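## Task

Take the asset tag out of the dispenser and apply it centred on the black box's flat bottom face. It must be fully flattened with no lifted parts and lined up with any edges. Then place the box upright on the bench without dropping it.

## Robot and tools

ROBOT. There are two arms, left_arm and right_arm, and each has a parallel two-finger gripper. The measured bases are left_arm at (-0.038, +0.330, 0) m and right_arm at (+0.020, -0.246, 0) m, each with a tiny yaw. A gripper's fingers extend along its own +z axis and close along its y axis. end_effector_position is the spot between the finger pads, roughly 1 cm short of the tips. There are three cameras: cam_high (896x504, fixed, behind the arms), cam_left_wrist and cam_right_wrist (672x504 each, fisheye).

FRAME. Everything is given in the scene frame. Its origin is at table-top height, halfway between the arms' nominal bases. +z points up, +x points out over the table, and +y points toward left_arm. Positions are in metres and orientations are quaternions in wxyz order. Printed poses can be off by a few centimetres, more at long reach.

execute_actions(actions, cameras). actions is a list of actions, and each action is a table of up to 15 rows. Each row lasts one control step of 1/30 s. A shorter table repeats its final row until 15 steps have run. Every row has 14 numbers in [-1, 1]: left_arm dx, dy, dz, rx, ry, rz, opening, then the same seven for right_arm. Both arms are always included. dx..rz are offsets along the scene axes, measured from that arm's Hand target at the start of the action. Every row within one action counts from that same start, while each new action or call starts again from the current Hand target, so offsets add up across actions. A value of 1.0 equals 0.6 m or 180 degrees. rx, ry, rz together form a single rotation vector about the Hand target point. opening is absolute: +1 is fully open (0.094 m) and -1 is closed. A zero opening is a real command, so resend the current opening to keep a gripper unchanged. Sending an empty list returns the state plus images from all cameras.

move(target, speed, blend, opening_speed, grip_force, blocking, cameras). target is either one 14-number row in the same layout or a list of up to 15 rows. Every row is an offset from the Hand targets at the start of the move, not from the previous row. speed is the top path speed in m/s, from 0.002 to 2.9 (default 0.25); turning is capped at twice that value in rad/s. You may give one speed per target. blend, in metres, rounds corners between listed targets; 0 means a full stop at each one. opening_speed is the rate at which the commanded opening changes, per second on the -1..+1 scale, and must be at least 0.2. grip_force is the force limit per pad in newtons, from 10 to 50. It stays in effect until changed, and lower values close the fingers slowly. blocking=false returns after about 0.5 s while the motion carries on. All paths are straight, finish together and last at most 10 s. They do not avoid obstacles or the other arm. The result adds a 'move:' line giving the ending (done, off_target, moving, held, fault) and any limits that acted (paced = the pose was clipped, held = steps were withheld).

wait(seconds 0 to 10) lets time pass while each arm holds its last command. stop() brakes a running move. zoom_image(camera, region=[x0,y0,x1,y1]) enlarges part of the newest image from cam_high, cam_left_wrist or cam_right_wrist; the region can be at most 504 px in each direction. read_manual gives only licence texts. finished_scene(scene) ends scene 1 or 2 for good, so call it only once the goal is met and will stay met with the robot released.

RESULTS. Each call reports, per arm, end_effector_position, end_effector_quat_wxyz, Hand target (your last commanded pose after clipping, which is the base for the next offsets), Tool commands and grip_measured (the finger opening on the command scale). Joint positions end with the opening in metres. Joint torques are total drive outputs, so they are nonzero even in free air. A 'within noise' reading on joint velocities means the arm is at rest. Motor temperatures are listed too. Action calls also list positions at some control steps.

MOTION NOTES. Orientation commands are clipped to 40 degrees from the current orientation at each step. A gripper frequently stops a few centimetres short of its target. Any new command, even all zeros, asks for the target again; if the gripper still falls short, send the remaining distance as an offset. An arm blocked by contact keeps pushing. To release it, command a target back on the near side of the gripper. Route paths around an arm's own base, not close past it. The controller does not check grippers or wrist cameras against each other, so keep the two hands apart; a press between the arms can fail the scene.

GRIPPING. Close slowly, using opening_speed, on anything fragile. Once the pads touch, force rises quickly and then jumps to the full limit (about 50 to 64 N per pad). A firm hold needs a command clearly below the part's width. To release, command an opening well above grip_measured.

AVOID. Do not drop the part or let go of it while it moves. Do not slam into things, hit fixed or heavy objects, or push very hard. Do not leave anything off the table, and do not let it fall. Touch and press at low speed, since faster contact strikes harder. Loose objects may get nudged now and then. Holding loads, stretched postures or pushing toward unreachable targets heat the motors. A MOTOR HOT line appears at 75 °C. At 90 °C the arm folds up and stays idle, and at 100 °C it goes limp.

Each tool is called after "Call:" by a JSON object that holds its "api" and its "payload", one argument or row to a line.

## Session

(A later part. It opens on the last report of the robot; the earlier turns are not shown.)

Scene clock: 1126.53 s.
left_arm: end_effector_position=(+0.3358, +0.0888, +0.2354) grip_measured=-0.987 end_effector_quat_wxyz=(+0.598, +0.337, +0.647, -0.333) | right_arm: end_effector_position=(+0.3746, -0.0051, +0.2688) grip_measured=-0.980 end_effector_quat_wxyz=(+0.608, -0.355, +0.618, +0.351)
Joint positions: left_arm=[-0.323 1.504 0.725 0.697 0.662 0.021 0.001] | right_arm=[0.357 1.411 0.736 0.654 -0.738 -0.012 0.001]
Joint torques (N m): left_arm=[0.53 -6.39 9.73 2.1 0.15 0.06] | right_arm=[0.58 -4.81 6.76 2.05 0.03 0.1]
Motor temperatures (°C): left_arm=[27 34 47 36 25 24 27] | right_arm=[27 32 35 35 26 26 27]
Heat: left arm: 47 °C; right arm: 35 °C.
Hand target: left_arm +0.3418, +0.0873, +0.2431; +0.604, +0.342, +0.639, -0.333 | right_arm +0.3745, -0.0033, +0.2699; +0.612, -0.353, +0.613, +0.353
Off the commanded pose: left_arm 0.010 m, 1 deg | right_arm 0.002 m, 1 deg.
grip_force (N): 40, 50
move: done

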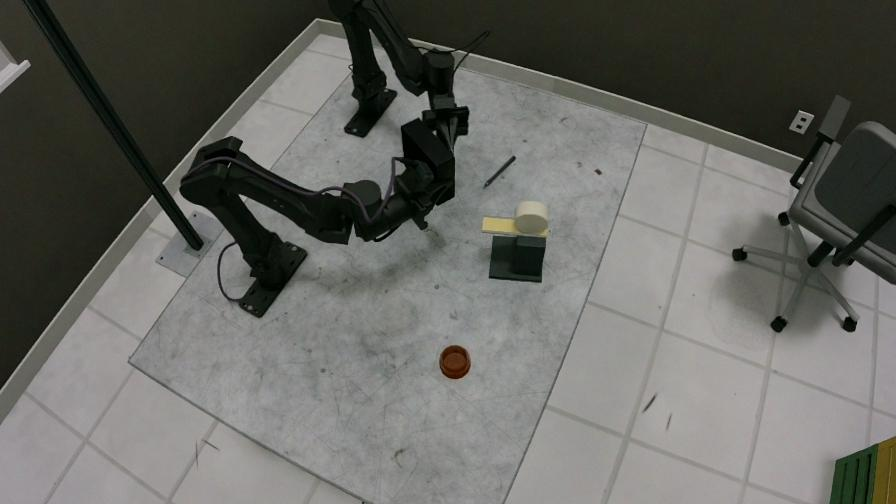

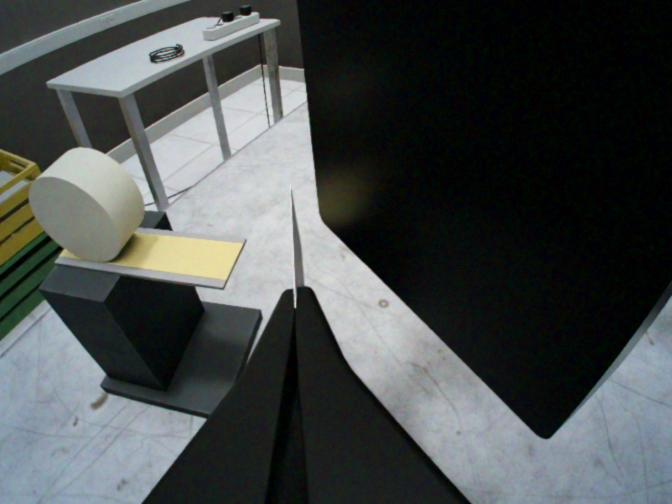

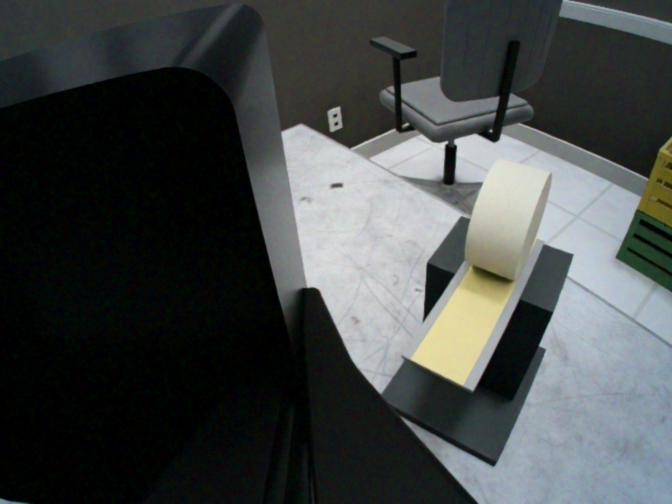

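Call:
{"api": "move", "payload": {
  "target": [-0.0165, -0.0213, 0.0375, -0.0213, -0.0141, 0.0007, -1, 0, 0, 0, 0, 0, 0, -1],
  "speed": 0.06,
  "cameras": ["cam_left_wrist", "cam_right_wrist"]
}}

Call:
{"api": "zoom_image", "payload": {
  "camera": "cam_left_wrist",
  "region": [220, 80, 420, 340]
}}

Scene clock: 1176.70 s.
left_arm: end_effector_position=(+0.3303, +0.0756, +0.2557) grip_measured=-0.987 end_effector_quat_wxyz=(+0.621, +0.332, +0.620, -0.346) | right_arm: end_effector_position=(+0.3746, -0.0051, +0.2688) grip_measured=-0.980 end_effector_quat_wxyz=(+0.608, -0.355, +0.618, +0.351)
Joint positions: left_arm=[-0.366 1.504 0.725 0.792 0.633 -0.025 0.001] | right_arm=[0.357 1.411 0.736 0.655 -0.738 -0.012 0.001]
Joint torques (N m): left_arm=[-0.54 -8.31 8.02 2.06 -0.14 -0.13] | right_arm=[0.53 -4.79 6.82 2.03 0.02 0.1]
Heat: left arm: 48 °C; right arm: 37 °C.
Hand target: left_arm +0.3319, +0.0746, +0.2656; +0.629, +0.328, +0.614, -0.345 | right_arm +0.3745, -0.0033, +0.2699; +0.612, -0.353, +0.613, +0.353
Off the commanded pose: left_arm 0.010 m, 1 deg | right_arm 0.002 m, 1 deg.
grip_force (N): 40, 50
move: done
Images, in order (width x height): cam_left_wrist 672x504, cam_right_wrist 672x504.

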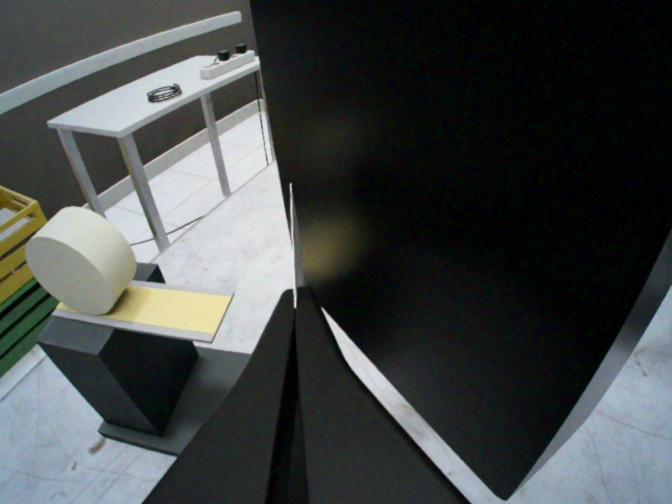

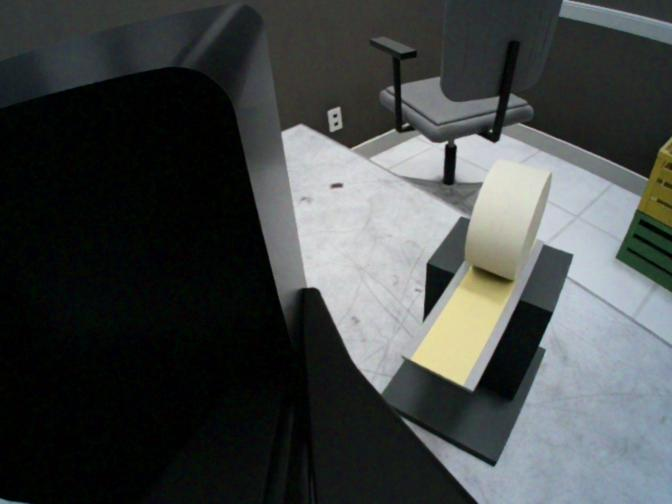

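Scaled by 1.938 from the camera's 672x504 image, which has a finer 960x720 frame.

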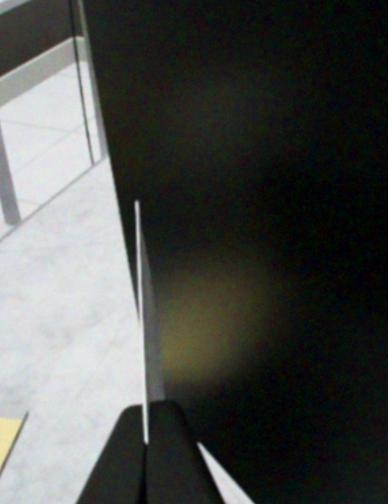

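Call:
{"api": "move", "payload": {
  "target": [-0.0147, -0.0167, 0.002, 0, 0, 0, -1, 0, 0, 0, 0, 0, 0, -1],
  "speed": 0.03,
  "cameras": ["cam_left_wrist", "cam_right_wrist"]
}}

Call:
{"api": "zoom_image", "payload": {
  "camera": "cam_left_wrist",
  "region": [220, 80, 420, 340]
}}

Scene clock: 1225.30 s.
left_arm: end_effector_position=(+0.3253, +0.0637, +0.2558) grip_measured=-0.987 end_effector_quat_wxyz=(+0.621, +0.332, +0.620, -0.347) | right_arm: end_effector_position=(+0.3747, -0.0051, +0.2689) grip_measured=-0.980 end_effector_quat_wxyz=(+0.608, -0.355, +0.617, +0.351)
Joint positions: left_arm=[-0.41 1.504 0.725 0.793 0.59 -0.025 0.001] | right_arm=[0.357 1.411 0.736 0.655 -0.738 -0.012 0.001]
Joint torques (N m): left_arm=[-0.46 -9.96 7.23 2.01 -0.13 -0.1] | right_arm=[0.59 -4.82 6.79 2.03 0.02 0.11]
Heat: left arm: 48 °C; right arm: 38 °C.
Hand target: left_arm +0.3231, +0.0645, +0.2668; +0.629, +0.328, +0.614, -0.345 | right_arm +0.3745, -0.0033, +0.2699; +0.612, -0.353, +0.613, +0.353
Off the commanded pose: left_arm 0.011 m, 1 deg | right_arm 0.002 m, 1 deg.
grip_force (N): 40, 50
move: off_target (left_arm)
Images, in order (width x height): cam_left_wrist 672x504, cam_right_wrist 672x504.

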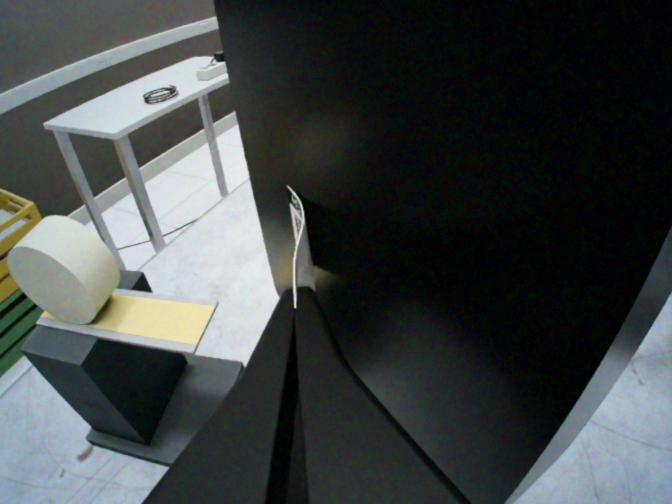

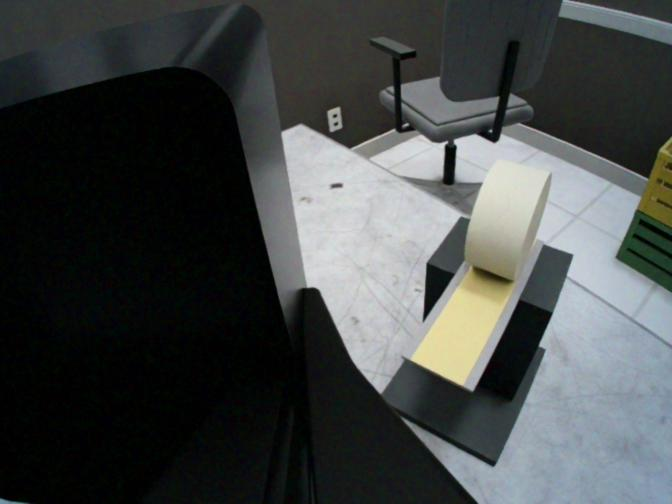

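Scaled by 1.938 from the camera's 672x504 image, which has a finer 960x720 frame.

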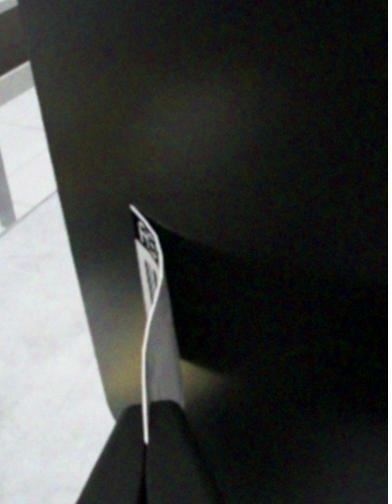

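Call:
{"api": "move", "payload": {
  "target": [-0.0118, -0.0145, 0, 0, 0, 0, -1, 0, 0, 0, 0, 0, 0, -1],
  "speed": 0.03,
  "cameras": ["cam_left_wrist", "cam_right_wrist"]
}}

Call:
{"api": "zoom_image", "payload": {
  "camera": "cam_left_wrist",
  "region": [200, 80, 460, 400]
}}

Scene clock: 1260.37 s.
left_arm: end_effector_position=(+0.3201, +0.0545, +0.2584) grip_measured=-0.987 end_effector_quat_wxyz=(+0.623, +0.332, +0.618, -0.347) | right_arm: end_effector_position=(+0.3752, -0.0054, +0.2701) grip_measured=-0.980 end_effector_quat_wxyz=(+0.610, -0.354, +0.616, +0.350)
Joint positions: left_arm=[-0.447 1.497 0.725 0.791 0.552 -0.025 0.001] | right_arm=[0.357 1.411 0.736 0.661 -0.734 -0.01 0.001]
Joint torques (N m): left_arm=[-0.65 -10.43 6.24 2.02 -0.13 -0.04] | right_arm=[0.7 -4.74 6.75 1.99 -0.01 0.09]
Motor temperatures (°C): left_arm=[27 36 47 38 25 24 27] | right_arm=[27 31 36 40 26 26 27]
Heat: left arm: 47 °C; right arm: 40 °C.
Hand target: left_arm +0.3161, +0.0559, +0.2669; +0.629, +0.328, +0.614, -0.345 | right_arm +0.3744, -0.0033, +0.2699; +0.612, -0.353, +0.613, +0.353
Off the commanded pose: left_arm 0.009 m, 1 deg | right_arm 0.002 m, 1 deg.
grip_force (N): 40, 50
move: done
Images, in order (width x height): cam_left_wrist 672x504, cam_right_wrist 672x504.

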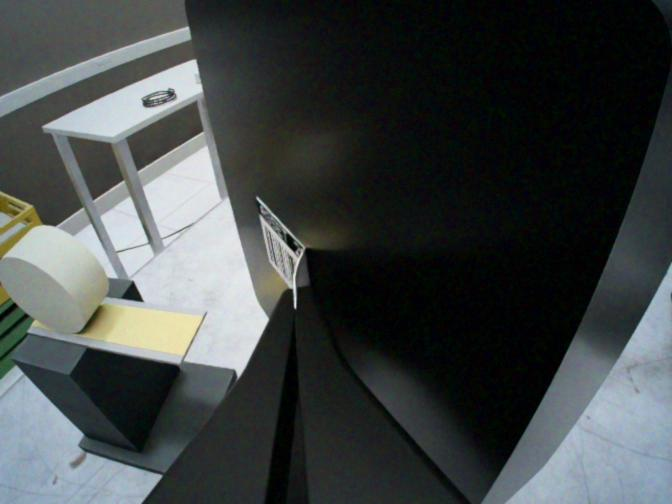

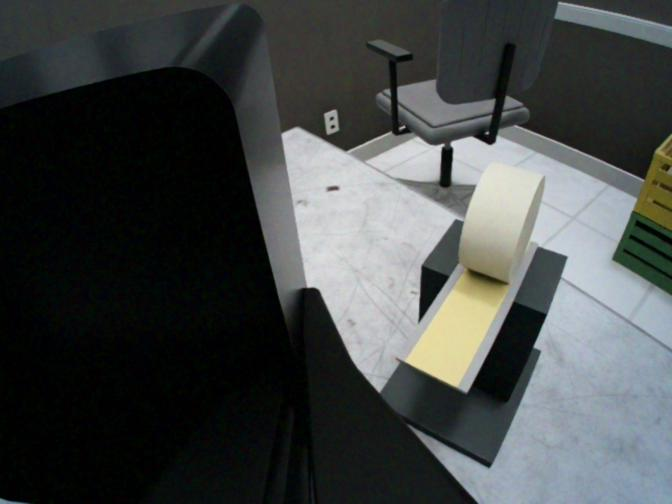

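Scaled by 1.575 from the camera's 672x504 image, which has a finer 960x720 frame.

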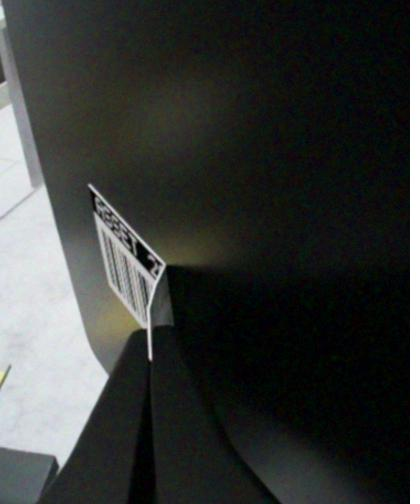

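Call:
{"api": "move", "payload": {
  "target": [
    [0, 0, 0, 0, 0, 0, -0.9, 0, 0, 0, 0, 0, 0, -1],
    [-0.0405, 0.0631, 0, 0, 0, 0, -0.9, 0, 0, 0, 0, 0, 0, -1]
  ],
  "speed": 0.04,
  "cameras": ["cam_left_wrist", "cam_right_wrist"]
}}

Call:
{"api": "zoom_image", "payload": {
  "camera": "cam_left_wrist",
  "region": [200, 80, 460, 400]
}}

Scene clock: 1280.00 s.
left_arm: end_effector_position=(+0.2975, +0.0910, +0.2702) grip_measured=-0.901 end_effector_quat_wxyz=(+0.634, +0.330, +0.611, -0.342) | right_arm: end_effector_position=(+0.3723, -0.0018, +0.2721) grip_measured=-0.980 end_effector_quat_wxyz=(+0.610, -0.357, +0.611, +0.355)
Joint positions: left_arm=[-0.362 1.33 0.619 0.757 0.627 -0.026 0.005] | right_arm=[0.366 1.411 0.736 0.671 -0.739 -0.005 0.001]
Joint torques (N m): left_arm=[0.27 -8.14 4.92 2.03 0.06 -0.12] | right_arm=[-0.27 -4.77 6.78 1.91 0.07 0.04]
Heat: left arm: 47 °C; right arm: 41 °C.
Hand target: left_arm +0.2918, +0.0937, +0.2669; +0.629, +0.328, +0.614, -0.345 | right_arm +0.3745, -0.0033, +0.2699; +0.612, -0.353, +0.613, +0.353
Off the commanded pose: left_arm 0.007 m, 1 deg | right_arm 0.003 m, 1 deg.
grip_force (N): 40, 50
move: done
Images, in order (width x height): cam_left_wrist 672x504, cam_right_wrist 672x504.

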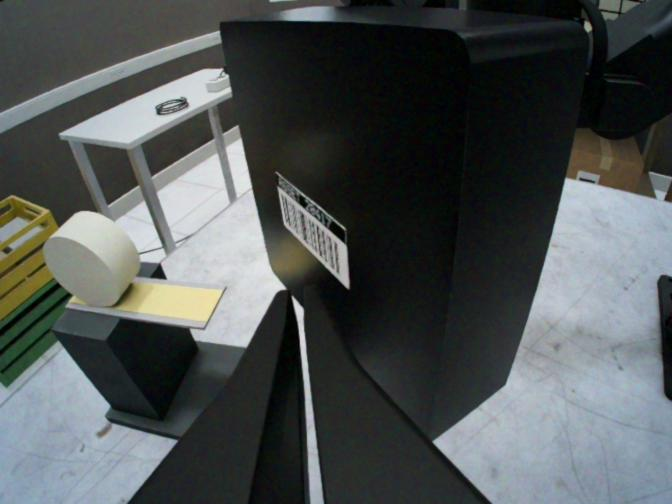

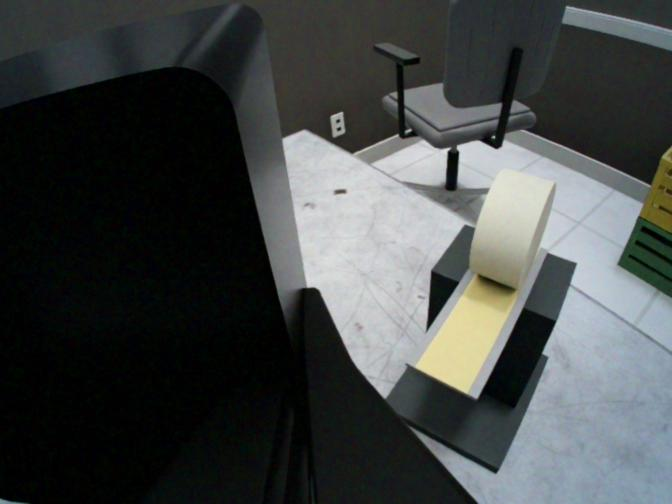

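Scaled by 1.575 from the camera's 672x504 image, which has a finer 960x720 frame.

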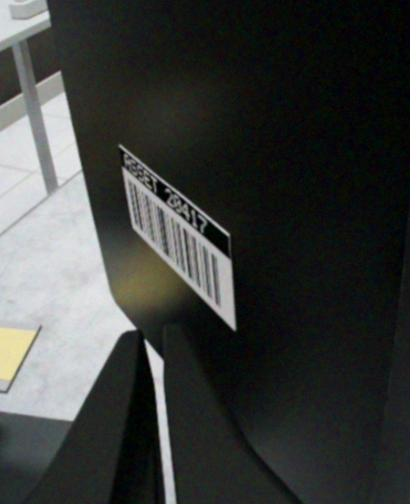

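Call:
{"api": "move", "payload": {
  "target": [0.0637, 0.1772, 0.1218, 0, 0, -0.2111, -0.9, 0, 0, 0, 0, 0, 0, -1],
  "speed": 0.12,
  "cameras": ["cam_left_wrist", "cam_high"]
}}

Call:
{"api": "zoom_image", "payload": {
  "camera": "cam_left_wrist",
  "region": [180, 60, 520, 400]
}}

Scene clock: 1337.13 s.
left_arm: end_effector_position=(+0.3274, +0.1980, +0.3335) grip_measured=-0.901 end_effector_quat_wxyz=(+0.528, +0.455, +0.540, -0.471) | right_arm: end_effector_position=(+0.3724, -0.0018, +0.2721) grip_measured=-0.980 end_effector_quat_wxyz=(+0.611, -0.357, +0.612, +0.355)
Joint positions: left_arm=[0.134 1.617 1.102 0.792 1.562 -0.305 0.005] | right_arm=[0.366 1.411 0.736 0.671 -0.738 -0.005 0.001]
Joint torques (N m): left_arm=[0.28 -8.08 9.29 1.41 -0.03 -0.12] | right_arm=[-0.27 -4.72 6.75 1.9 0.04 0.04]
Heat: left arm: 47 °C; right arm: 43 °C.
Hand target: left_arm +0.3299, +0.2000, +0.3400; +0.482, +0.510, +0.474, -0.531 | right_arm +0.3745, -0.0034, +0.2699; +0.612, -0.353, +0.613, +0.353
Off the commanded pose: left_arm 0.007 m, 13 deg | right_arm 0.003 m, 1 deg.
joint sent to its limit (left arm) — joint 5 (wrist yaw), upper limit. The joint targets are off in orientation, not in position.
grip_force (N): 40, 50
move: off_target (left_arm)
Images, in order (width x height): cam_high 896x504, cam_left_wrist 672x504.

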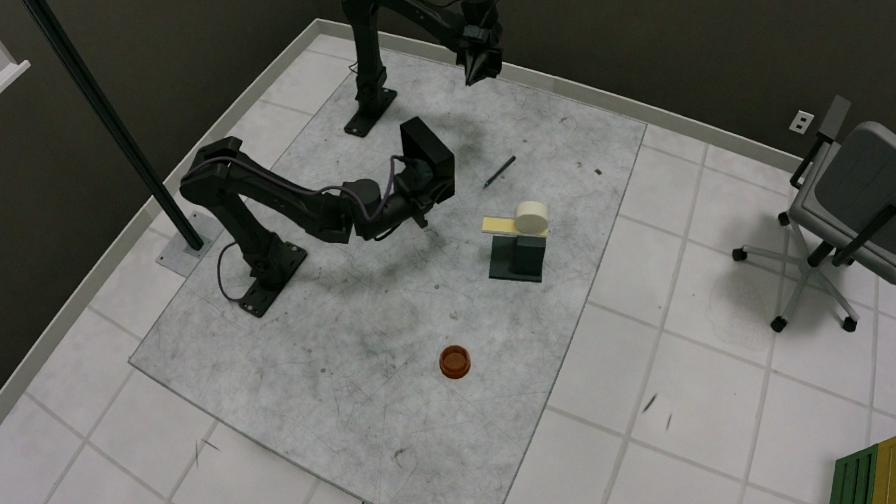

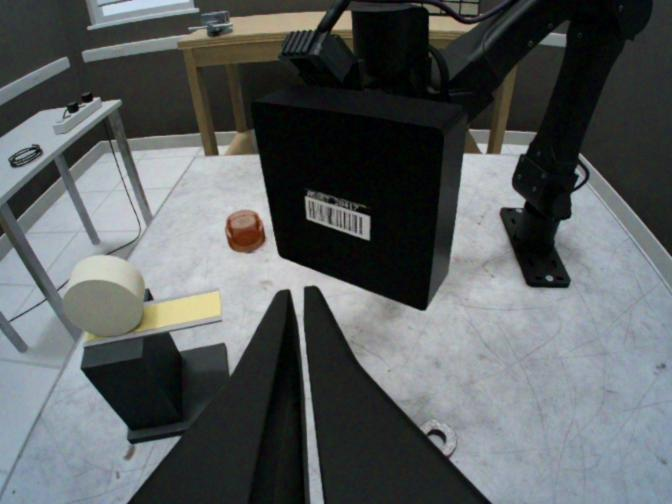

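Scaled by 1.482 from the camera's 672x504 image, which has a finer 960x720 frame.

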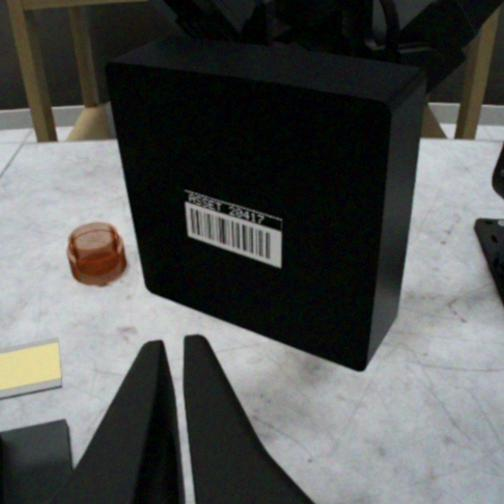

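Call:
{"api": "move", "payload": {
  "target": [0.0202, -0.1417, -0.125, 0, 0, 0, -1, 0.029, 0.02, 0, 0, 0, 0.1056, -1],
  "speed": 0.08,
  "cameras": ["all"]
}}

Call:
{"api": "zoom_image", "payload": {
  "camera": "cam_left_wrist",
  "region": [130, 60, 630, 500]
}}

Scene clock: 1428.23 s.
left_arm: end_effector_position=(+0.3344, +0.1169, +0.2653) grip_measured=-0.987 end_effector_quat_wxyz=(+0.477, +0.517, +0.481, -0.523) | right_arm: end_effector_position=(+0.3867, +0.0096, +0.2582) grip_measured=-0.980 end_effector_quat_wxyz=(+0.532, -0.443, +0.560, +0.455)
Joint positions: left_arm=[-0.088 1.874 1.128 0.985 1.562 -0.248 0.001] | right_arm=[0.28 1.671 0.952 0.671 -1.145 -0.005 0.001]
Joint torques (N m): left_arm=[-0.27 -8.98 8.96 1.39 -0.19 -0.11] | right_arm=[-0.64 -6.87 10.18 1.74 -0.12 -0.01]
Heat: left arm: 50 °C; right arm: 44 °C.
Hand target: left_arm +0.3420, +0.1150, +0.2650; +0.482, +0.510, +0.474, -0.532 | right_arm +0.3919, +0.0087, +0.2700; +0.546, -0.450, +0.546, +0.449
Off the commanded pose: left_arm 0.008 m, 2 deg | right_arm 0.013 m, 2 deg.
grip_force (N): 40, 50
move: off_target (right_arm)

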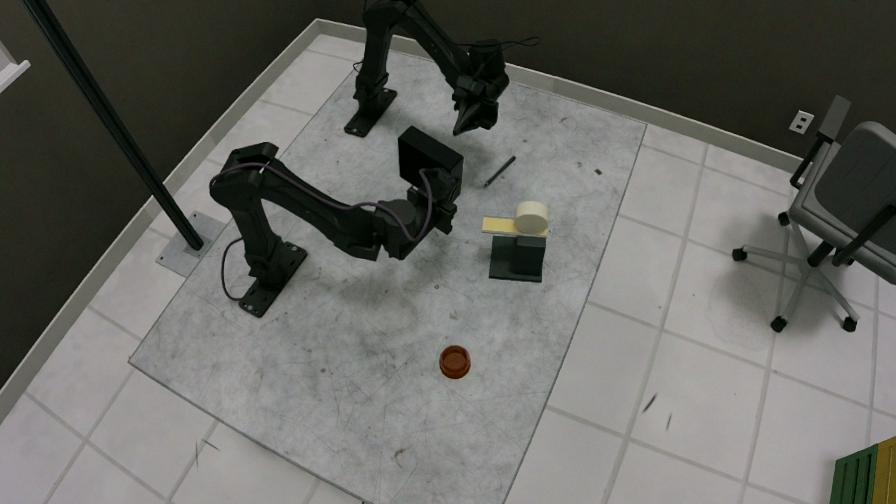

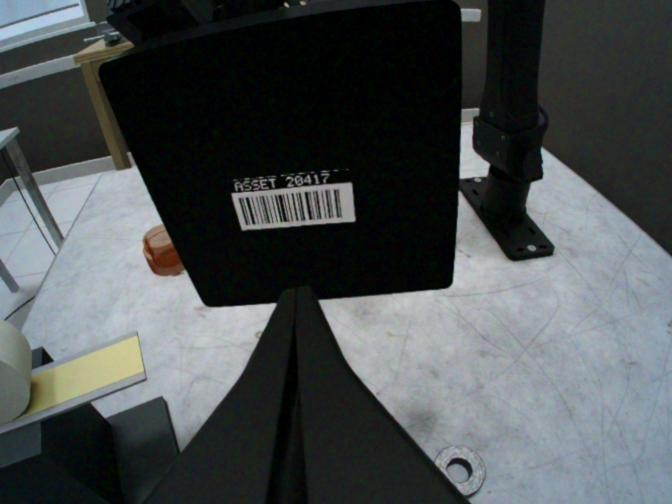

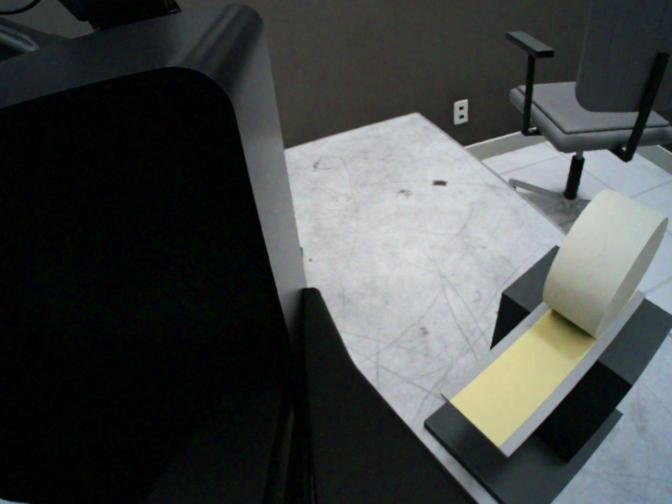

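Scaled by 1.008 from the camera's 672x504 image, which has a finer 960x720 frame.

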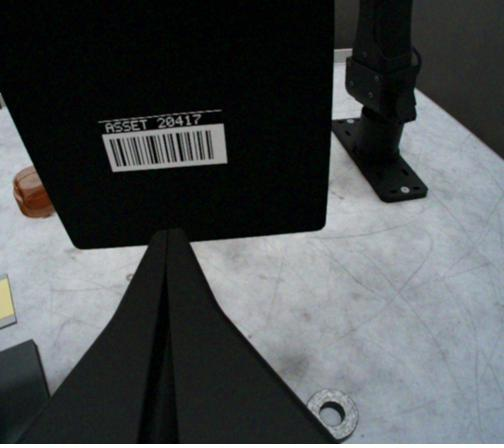

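Call:
{"api": "move", "payload": {
  "target": [0.0203, -0.1212, -0.0287, 0, 0, 0, -1, 0, 0, 0, 0, 0, 0, -1],
  "speed": 0.08,
  "cameras": ["cam_left_wrist", "cam_high"]
}}

Call:
{"api": "zoom_image", "payload": {
  "camera": "cam_left_wrist",
  "region": [130, 120, 470, 460]
}}

Scene clock: 1483.33 s.
left_arm: end_effector_position=(+0.3445, +0.0451, +0.2513) grip_measured=-0.987 end_effector_quat_wxyz=(+0.481, +0.515, +0.468, -0.533) | right_arm: end_effector_position=(+0.3867, +0.0096, +0.2582) grip_measured=-0.980 end_effector_quat_wxyz=(+0.532, -0.443, +0.560, +0.455)
Joint positions: left_arm=[-0.26 1.988 1.217 0.96 1.406 -0.191 0.001] | right_arm=[0.28 1.671 0.952 0.671 -1.145 -0.005 0.001]
Joint torques (N m): left_arm=[-0.2 -10.07 8.88 1.38 -0.22 0.04] | right_arm=[-0.62 -6.84 10.14 1.73 -0.13 0.01]
Motor temperatures (°C): left_arm=[27 34 53 35 25 24 27] | right_arm=[27 33 44 43 26 26 27]
Heat: left arm: 53 °C; right arm: 44 °C.
Hand target: left_arm +0.3543, +0.0423, +0.2478; +0.482, +0.510, +0.474, -0.531 | right_arm +0.3919, +0.0087, +0.2700; +0.546, -0.450, +0.546, +0.449
Off the commanded pose: left_arm 0.011 m, 1 deg | right_arm 0.013 m, 2 deg.
grip_force (N): 40, 50
move: off_target (left_arm, right_arm)
Images, in order (width x height): cam_high 896x504, cam_left_wrist 672x504.

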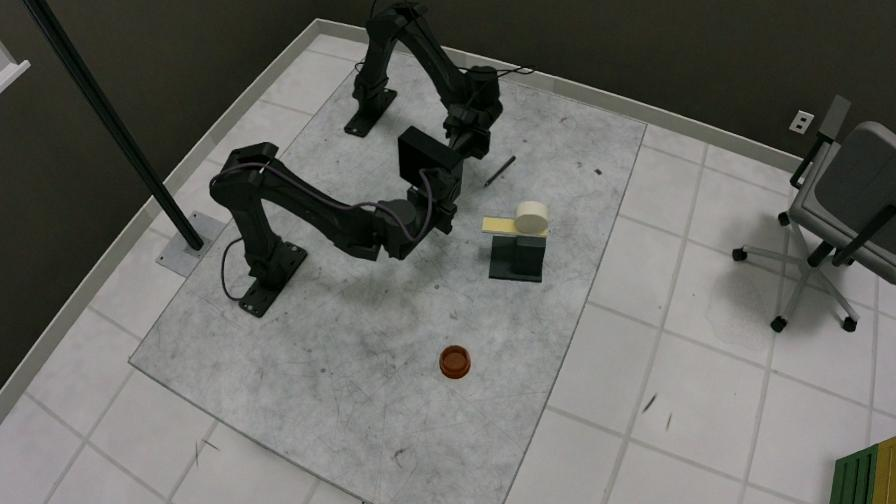

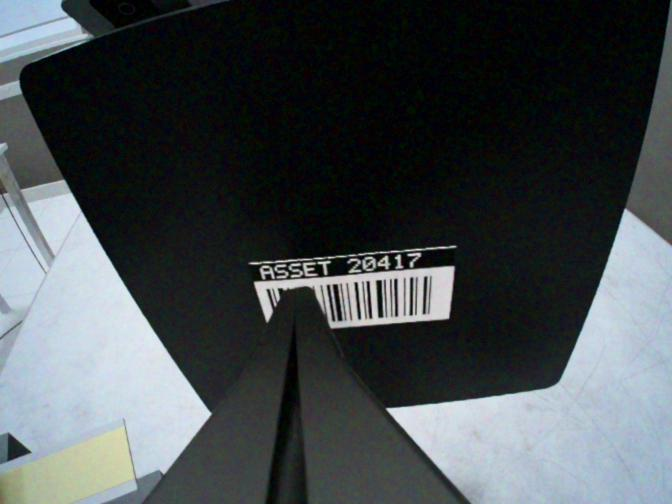

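Scaled by 1.482 from the camera's 672x504 image, which has a finer 960x720 frame.

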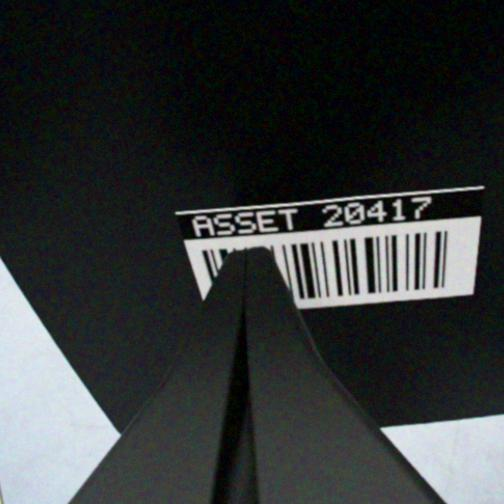

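Call:
{"api": "move", "payload": {
  "target": [-0.004, -0.0175, -0.0003, 0, 0, 0, -1, 0, 0, 0, 0, 0, 0, -1],
  "speed": 0.03,
  "cameras": ["cam_left_wrist", "cam_right_wrist"]
}}

Call:
{"api": "zoom_image", "payload": {
  "camera": "cam_left_wrist",
  "region": [130, 120, 470, 460]
}}

Scene clock: 1513.07 s.
left_arm: end_effector_position=(+0.3442, +0.0379, +0.2496) grip_measured=-0.987 end_effector_quat_wxyz=(+0.482, +0.512, +0.471, -0.532) | right_arm: end_effector_position=(+0.3870, +0.0087, +0.2583) grip_measured=-0.980 end_effector_quat_wxyz=(+0.532, -0.443, +0.560, +0.455)
Joint positions: left_arm=[-0.277 1.988 1.217 0.936 1.381 -0.171 0.001] | right_arm=[0.277 1.671 0.952 0.671 -1.148 -0.005 0.001]
Joint torques (N m): left_arm=[-0.95 -10.15 9.21 1.37 -0.26 0.05] | right_arm=[-0.35 -6.91 10.14 1.74 -0.1 0]
Motor temperatures (°C): left_arm=[27 33 55 34 25 24 27] | right_arm=[27 33 44 43 26 26 27]
Heat: left arm: 55 °C; right arm: 44 °C.
Hand target: left_arm +0.3518, +0.0318, +0.2476; +0.482, +0.510, +0.474, -0.531 | right_arm +0.3919, +0.0087, +0.2700; +0.546, -0.450, +0.546, +0.449
Off the commanded pose: left_arm 0.010 m, 0 deg | right_arm 0.013 m, 2 deg.
grip_force (N): 40, 50
move: off_target (right_arm)
Images, in order (width x height): cam_left_wrist 672x504, cam_right_wrist 672x504.

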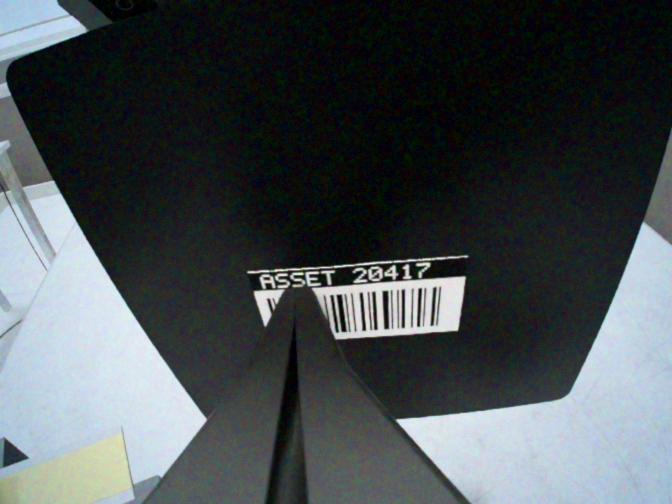

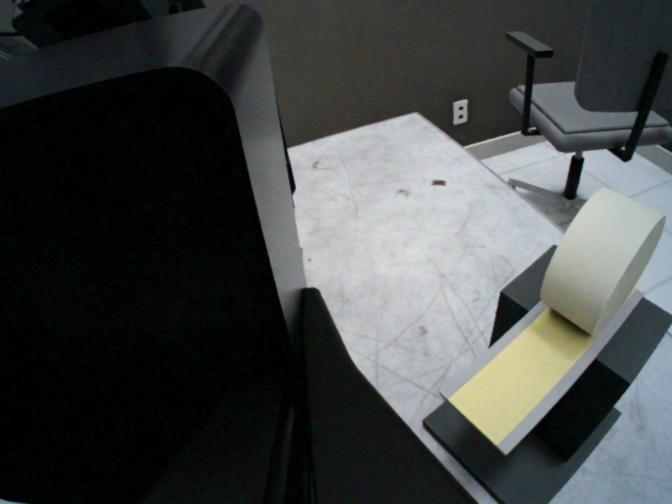

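Scaled by 1.482 from the camera's 672x504 image, which has a finer 960x720 frame.

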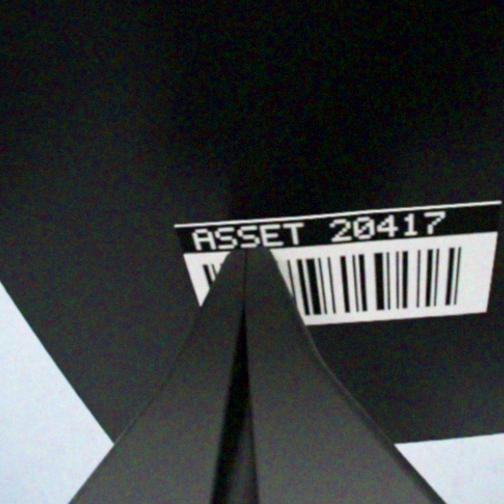

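Call:
{"api": "move", "payload": {
  "target": [-0.0022, -0.0098, 0, 0, 0, 0, -1, 0, 0, 0, 0, 0, 0, -1],
  "speed": 0.03,
  "cameras": ["cam_left_wrist", "cam_right_wrist"]
}}

Call:
{"api": "zoom_image", "payload": {
  "camera": "cam_left_wrist",
  "region": [130, 120, 470, 460]
}}

Scene clock: 1522.30 s.
left_arm: end_effector_position=(+0.3457, +0.0356, +0.2499) grip_measured=-0.987 end_effector_quat_wxyz=(+0.484, +0.511, +0.473, -0.530) | right_arm: end_effector_position=(+0.3882, +0.0066, +0.2584) grip_measured=-0.980 end_effector_quat_wxyz=(+0.534, -0.442, +0.561, +0.453)
Joint positions: left_arm=[-0.282 1.988 1.222 0.922 1.369 -0.159 0.001] | right_arm=[0.271 1.671 0.952 0.672 -1.149 -0.005 0.001]
Joint torques (N m): left_arm=[-1.8 -10.39 9.11 1.41 -0.25 0.04] | right_arm=[0.16 -6.9 10.11 1.74 -0.1 0.01]
Motor temperatures (°C): left_arm=[27 33 56 34 25 24 27] | right_arm=[27 33 45 43 26 26 27]
Heat: left arm: 56 °C; right arm: 45 °C.
Hand target: left_arm +0.3505, +0.0259, +0.2477; +0.483, +0.511, +0.474, -0.531 | right_arm +0.3919, +0.0087, +0.2700; +0.546, -0.450, +0.546, +0.449
Off the commanded pose: left_arm 0.011 m, 0 deg | right_arm 0.012 m, 2 deg.
grip_force (N): 40, 50
move: off_target (left_arm, right_arm)
Images, in order (width x height): cam_left_wrist 672x504, cam_right_wrist 672x504.

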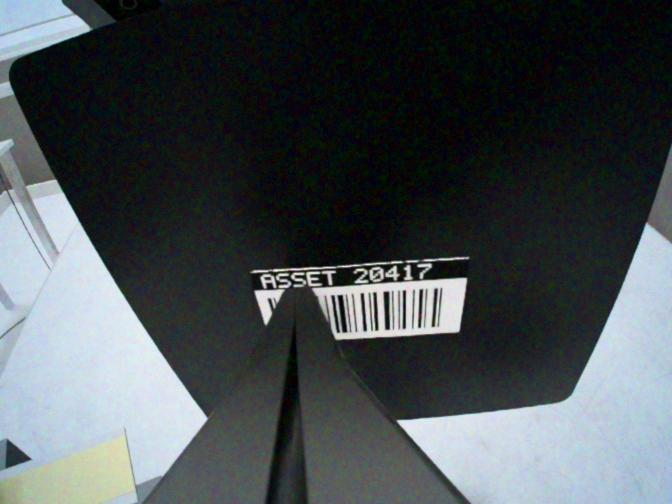

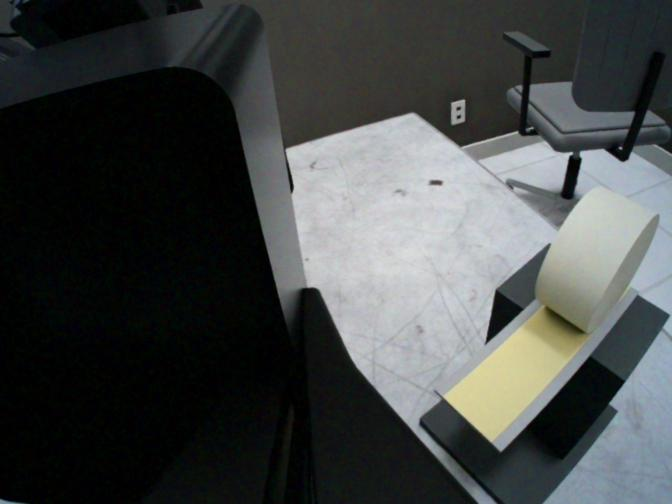

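Scaled by 1.482 from the camera's 672x504 image, which has a finer 960x720 frame.

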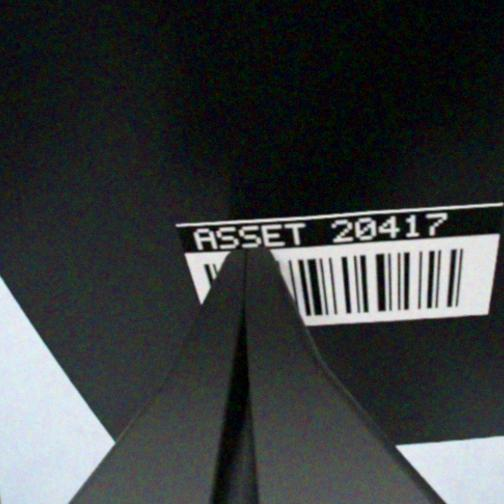

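Call:
{"api": "move", "payload": {
  "target": [
    [0.0029, 0.015, 0.0002, 0, 0, 0, -1, 0, 0, 0, 0, 0, 0, -1],
    [-0.0262, 0.0215, 0.0025, 0, 0, 0, -1, 0, 0, 0, 0, 0, 0, -1],
    [-0.0292, 0.0065, 0.0023, 0, 0, 0, -1, 0, 0, 0, 0, 0, 0, -1]
  ],
  "speed": [0.05, 0.05, 0.03],
  "blend": [0.003, 0.003, 0],
  "cameras": ["cam_left_wrist"]
}}

Call:
{"api": "zoom_image", "payload": {
  "camera": "cam_left_wrist",
  "region": [130, 120, 470, 460]
}}

Scene clock: 1541.87 s.
left_arm: end_effector_position=(+0.3421, +0.0362, +0.2412) grip_measured=-0.987 end_effector_quat_wxyz=(+0.479, +0.507, +0.479, -0.534) | right_arm: end_effector_position=(+0.3879, +0.0067, +0.2585) grip_measured=-0.980 end_effector_quat_wxyz=(+0.533, -0.442, +0.560, +0.454)
Joint positions: left_arm=[-0.283 1.988 1.19 0.934 1.367 -0.159 0.001] | right_arm=[0.271 1.671 0.952 0.672 -1.151 -0.005 0.001]
Joint torques (N m): left_arm=[-1.98 -15.05 4.57 1.53 -0.23 0.06] | right_arm=[0.16 -6.84 10.1 1.74 -0.08 0.01]
Motor temperatures (°C): left_arm=[27 33 57 34 25 24 27] | right_arm=[27 33 45 43 26 26 27]
Heat: left arm: 57 °C; right arm: 45 °C.
Hand target: left_arm +0.3331, +0.0298, +0.2490; +0.482, +0.510, +0.474, -0.531 | right_arm +0.3919, +0.0087, +0.2700; +0.546, -0.450, +0.546, +0.449
Off the commanded pose: left_arm 0.014 m, 1 deg | right_arm 0.012 m, 2 deg.
grip_force (N): 40, 50
move: off_target (left_arm, right_arm)
Images, in order (width x height): cam_left_wrist 672x504.

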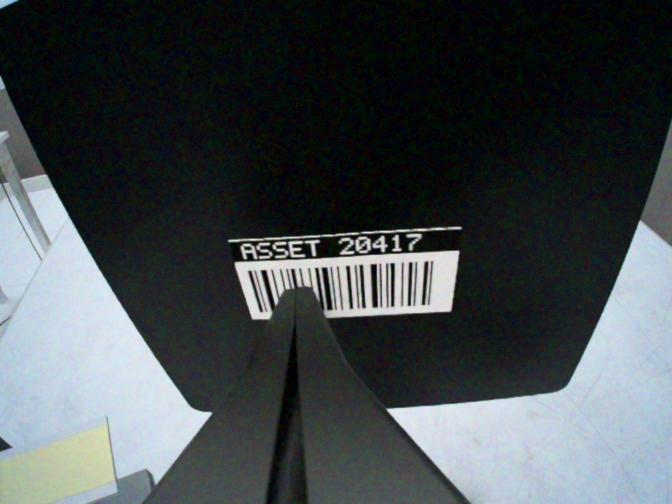

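Scaled by 1.482 from the camera's 672x504 image, which has a finer 960x720 frame.

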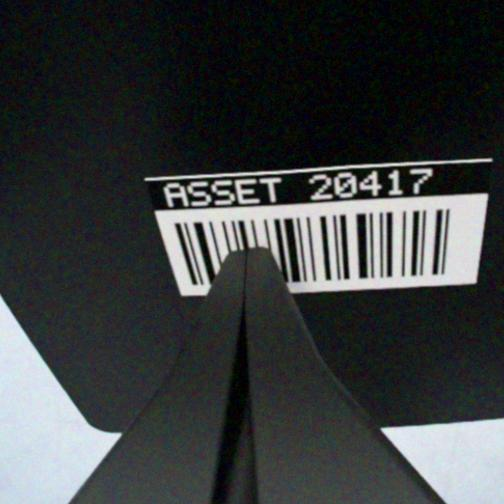

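Call:
{"api": "move", "payload": {
  "target": [
    [0.0055, 0.0243, 0.0005, 0, 0, 0, -1, 0, 0, 0, 0, 0, 0, -1],
    [-0.0093, 0.0273, 0.0218, 0, 0, 0, -1, 0, 0, 0, 0, 0, 0, -1],
    [-0.0152, 0.0013, 0.0213, 0, 0, 0, -1, 0, 0, 0, 0, 0, 0, -1]
  ],
  "speed": [0.06, 0.06, 0.03],
  "blend": [0.003, 0.0, 0],
  "cameras": ["cam_left_wrist"]
}}

Call:
{"api": "zoom_image", "payload": {
  "camera": "cam_left_wrist",
  "region": [130, 120, 470, 460]
}}

Scene clock: 1571.80 s.
left_arm: end_effector_position=(+0.3324, +0.0374, +0.2583) grip_measured=-0.987 end_effector_quat_wxyz=(+0.486, +0.511, +0.471, -0.530) | right_arm: end_effector_position=(+0.3882, +0.0057, +0.2585) grip_measured=-0.980 end_effector_quat_wxyz=(+0.534, -0.442, +0.561, +0.454)
Joint positions: left_arm=[-0.287 1.93 1.171 0.922 1.363 -0.163 0.001] | right_arm=[0.268 1.671 0.952 0.672 -1.153 -0.005 0.001]
Joint torques (N m): left_arm=[-2.18 -14.38 4.78 1.28 -0.26 0.07] | right_arm=[0.42 -6.83 10.13 1.74 -0.05 0]
Motor temperatures (°C): left_arm=[27 37 50 34 25 24 27] | right_arm=[27 33 45 43 26 26 27]
Heat: left arm: 50 °C; right arm: 45 °C.
Hand target: left_arm +0.3239, +0.0306, +0.2617; +0.482, +0.510, +0.474, -0.531 | right_arm +0.3919, +0.0087, +0.2700; +0.546, -0.450, +0.546, +0.449
Off the commanded pose: left_arm 0.011 m, 0 deg | right_arm 0.012 m, 2 deg.
grip_force (N): 40, 50
move: off_target (left_arm, right_arm)
Images, in order (width x height): cam_left_wrist 672x504.

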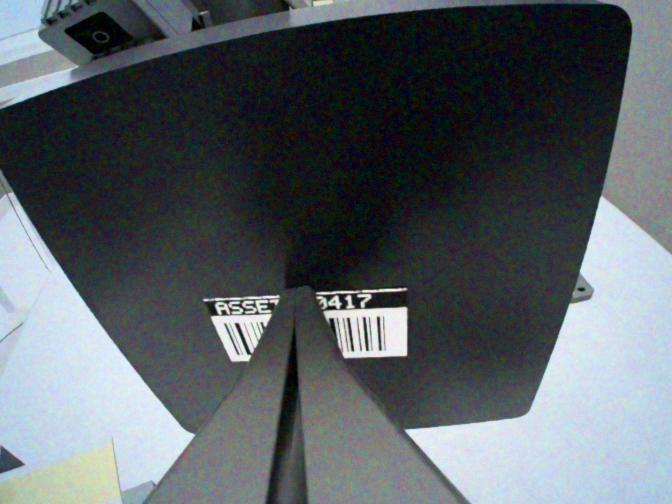

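Scaled by 1.482 from the camera's 672x504 image, which has a finer 960x720 frame.

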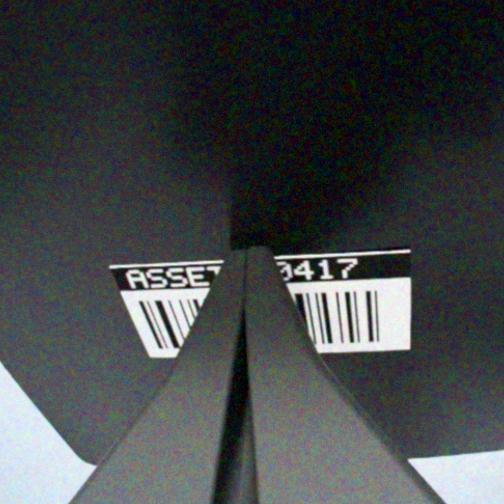

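Call:
{"api": "move", "payload": {
  "target": [
    [0.0044, 0.0195, 0.0003, 0, 0, 0, -1, 0, 0, 0, 0, 0, 0, -1],
    [-0.0118, 0.0231, 0.0017, 0, 0, 0, -1, 0, 0, 0, 0, 0, 0, -1],
    [-0.0165, 0.002, 0.0013, 0, 0, 0, -1, 0, 0, 0, 0, 0, 0, -1]
  ],
  "speed": [0.06, 0.06, 0.03],
  "blend": [0.003, 0.0, 0],
  "cameras": ["cam_left_wrist"]
}}

Call:
{"api": "zoom_image", "payload": {
  "camera": "cam_left_wrist",
  "region": [130, 120, 470, 460]
}}

Scene clock: 1590.77 s.
left_arm: end_effector_position=(+0.3232, +0.0390, +0.2569) grip_measured=-0.987 end_effector_quat_wxyz=(+0.482, +0.510, +0.474, -0.532) | right_arm: end_effector_position=(+0.3879, +0.0057, +0.2585) grip_measured=-0.980 end_effector_quat_wxyz=(+0.533, -0.442, +0.560, +0.454)
Joint positions: left_arm=[-0.29 1.899 1.128 0.921 1.362 -0.159 0.001] | right_arm=[0.268 1.671 0.952 0.672 -1.155 -0.005 0.001]
Joint torques (N m): left_arm=[-2.45 -14.3 4.71 1.32 -0.32 0.05] | right_arm=[0.5 -6.84 10.11 1.73 -0.04 0.03]
Motor temperatures (°C): left_arm=[27 42 50 34 25 24 27] | right_arm=[27 34 46 43 26 26 27]
Heat: left arm: 50 °C; right arm: 46 °C.
Hand target: left_arm +0.3141, +0.0318, +0.2625; +0.482, +0.510, +0.474, -0.531 | right_arm +0.3919, +0.0087, +0.2700; +0.546, -0.450, +0.546, +0.449
Off the commanded pose: left_arm 0.013 m, 0 deg | right_arm 0.013 m, 2 deg.
grip_force (N): 40, 50
move: off_target (left_arm, right_arm)
Images, in order (width x height): cam_left_wrist 672x504.

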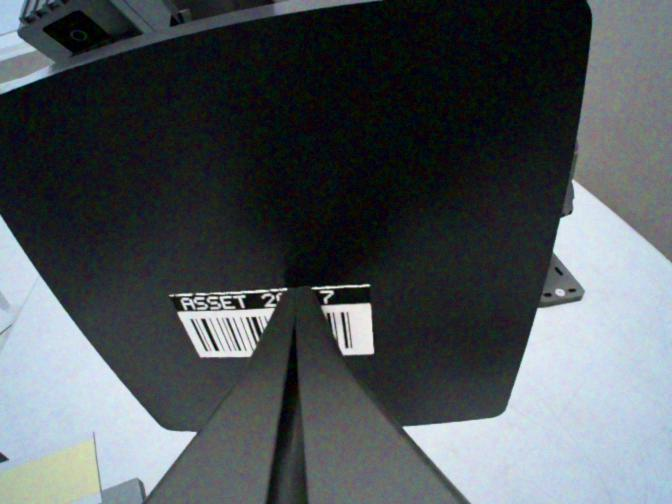

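Scaled by 1.482 from the camera's 672x504 image, which has a finer 960x720 frame.

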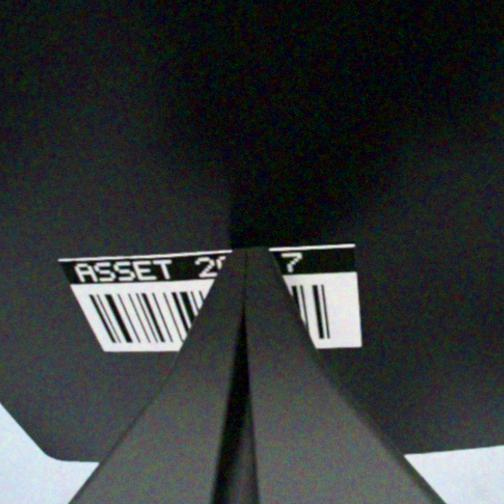

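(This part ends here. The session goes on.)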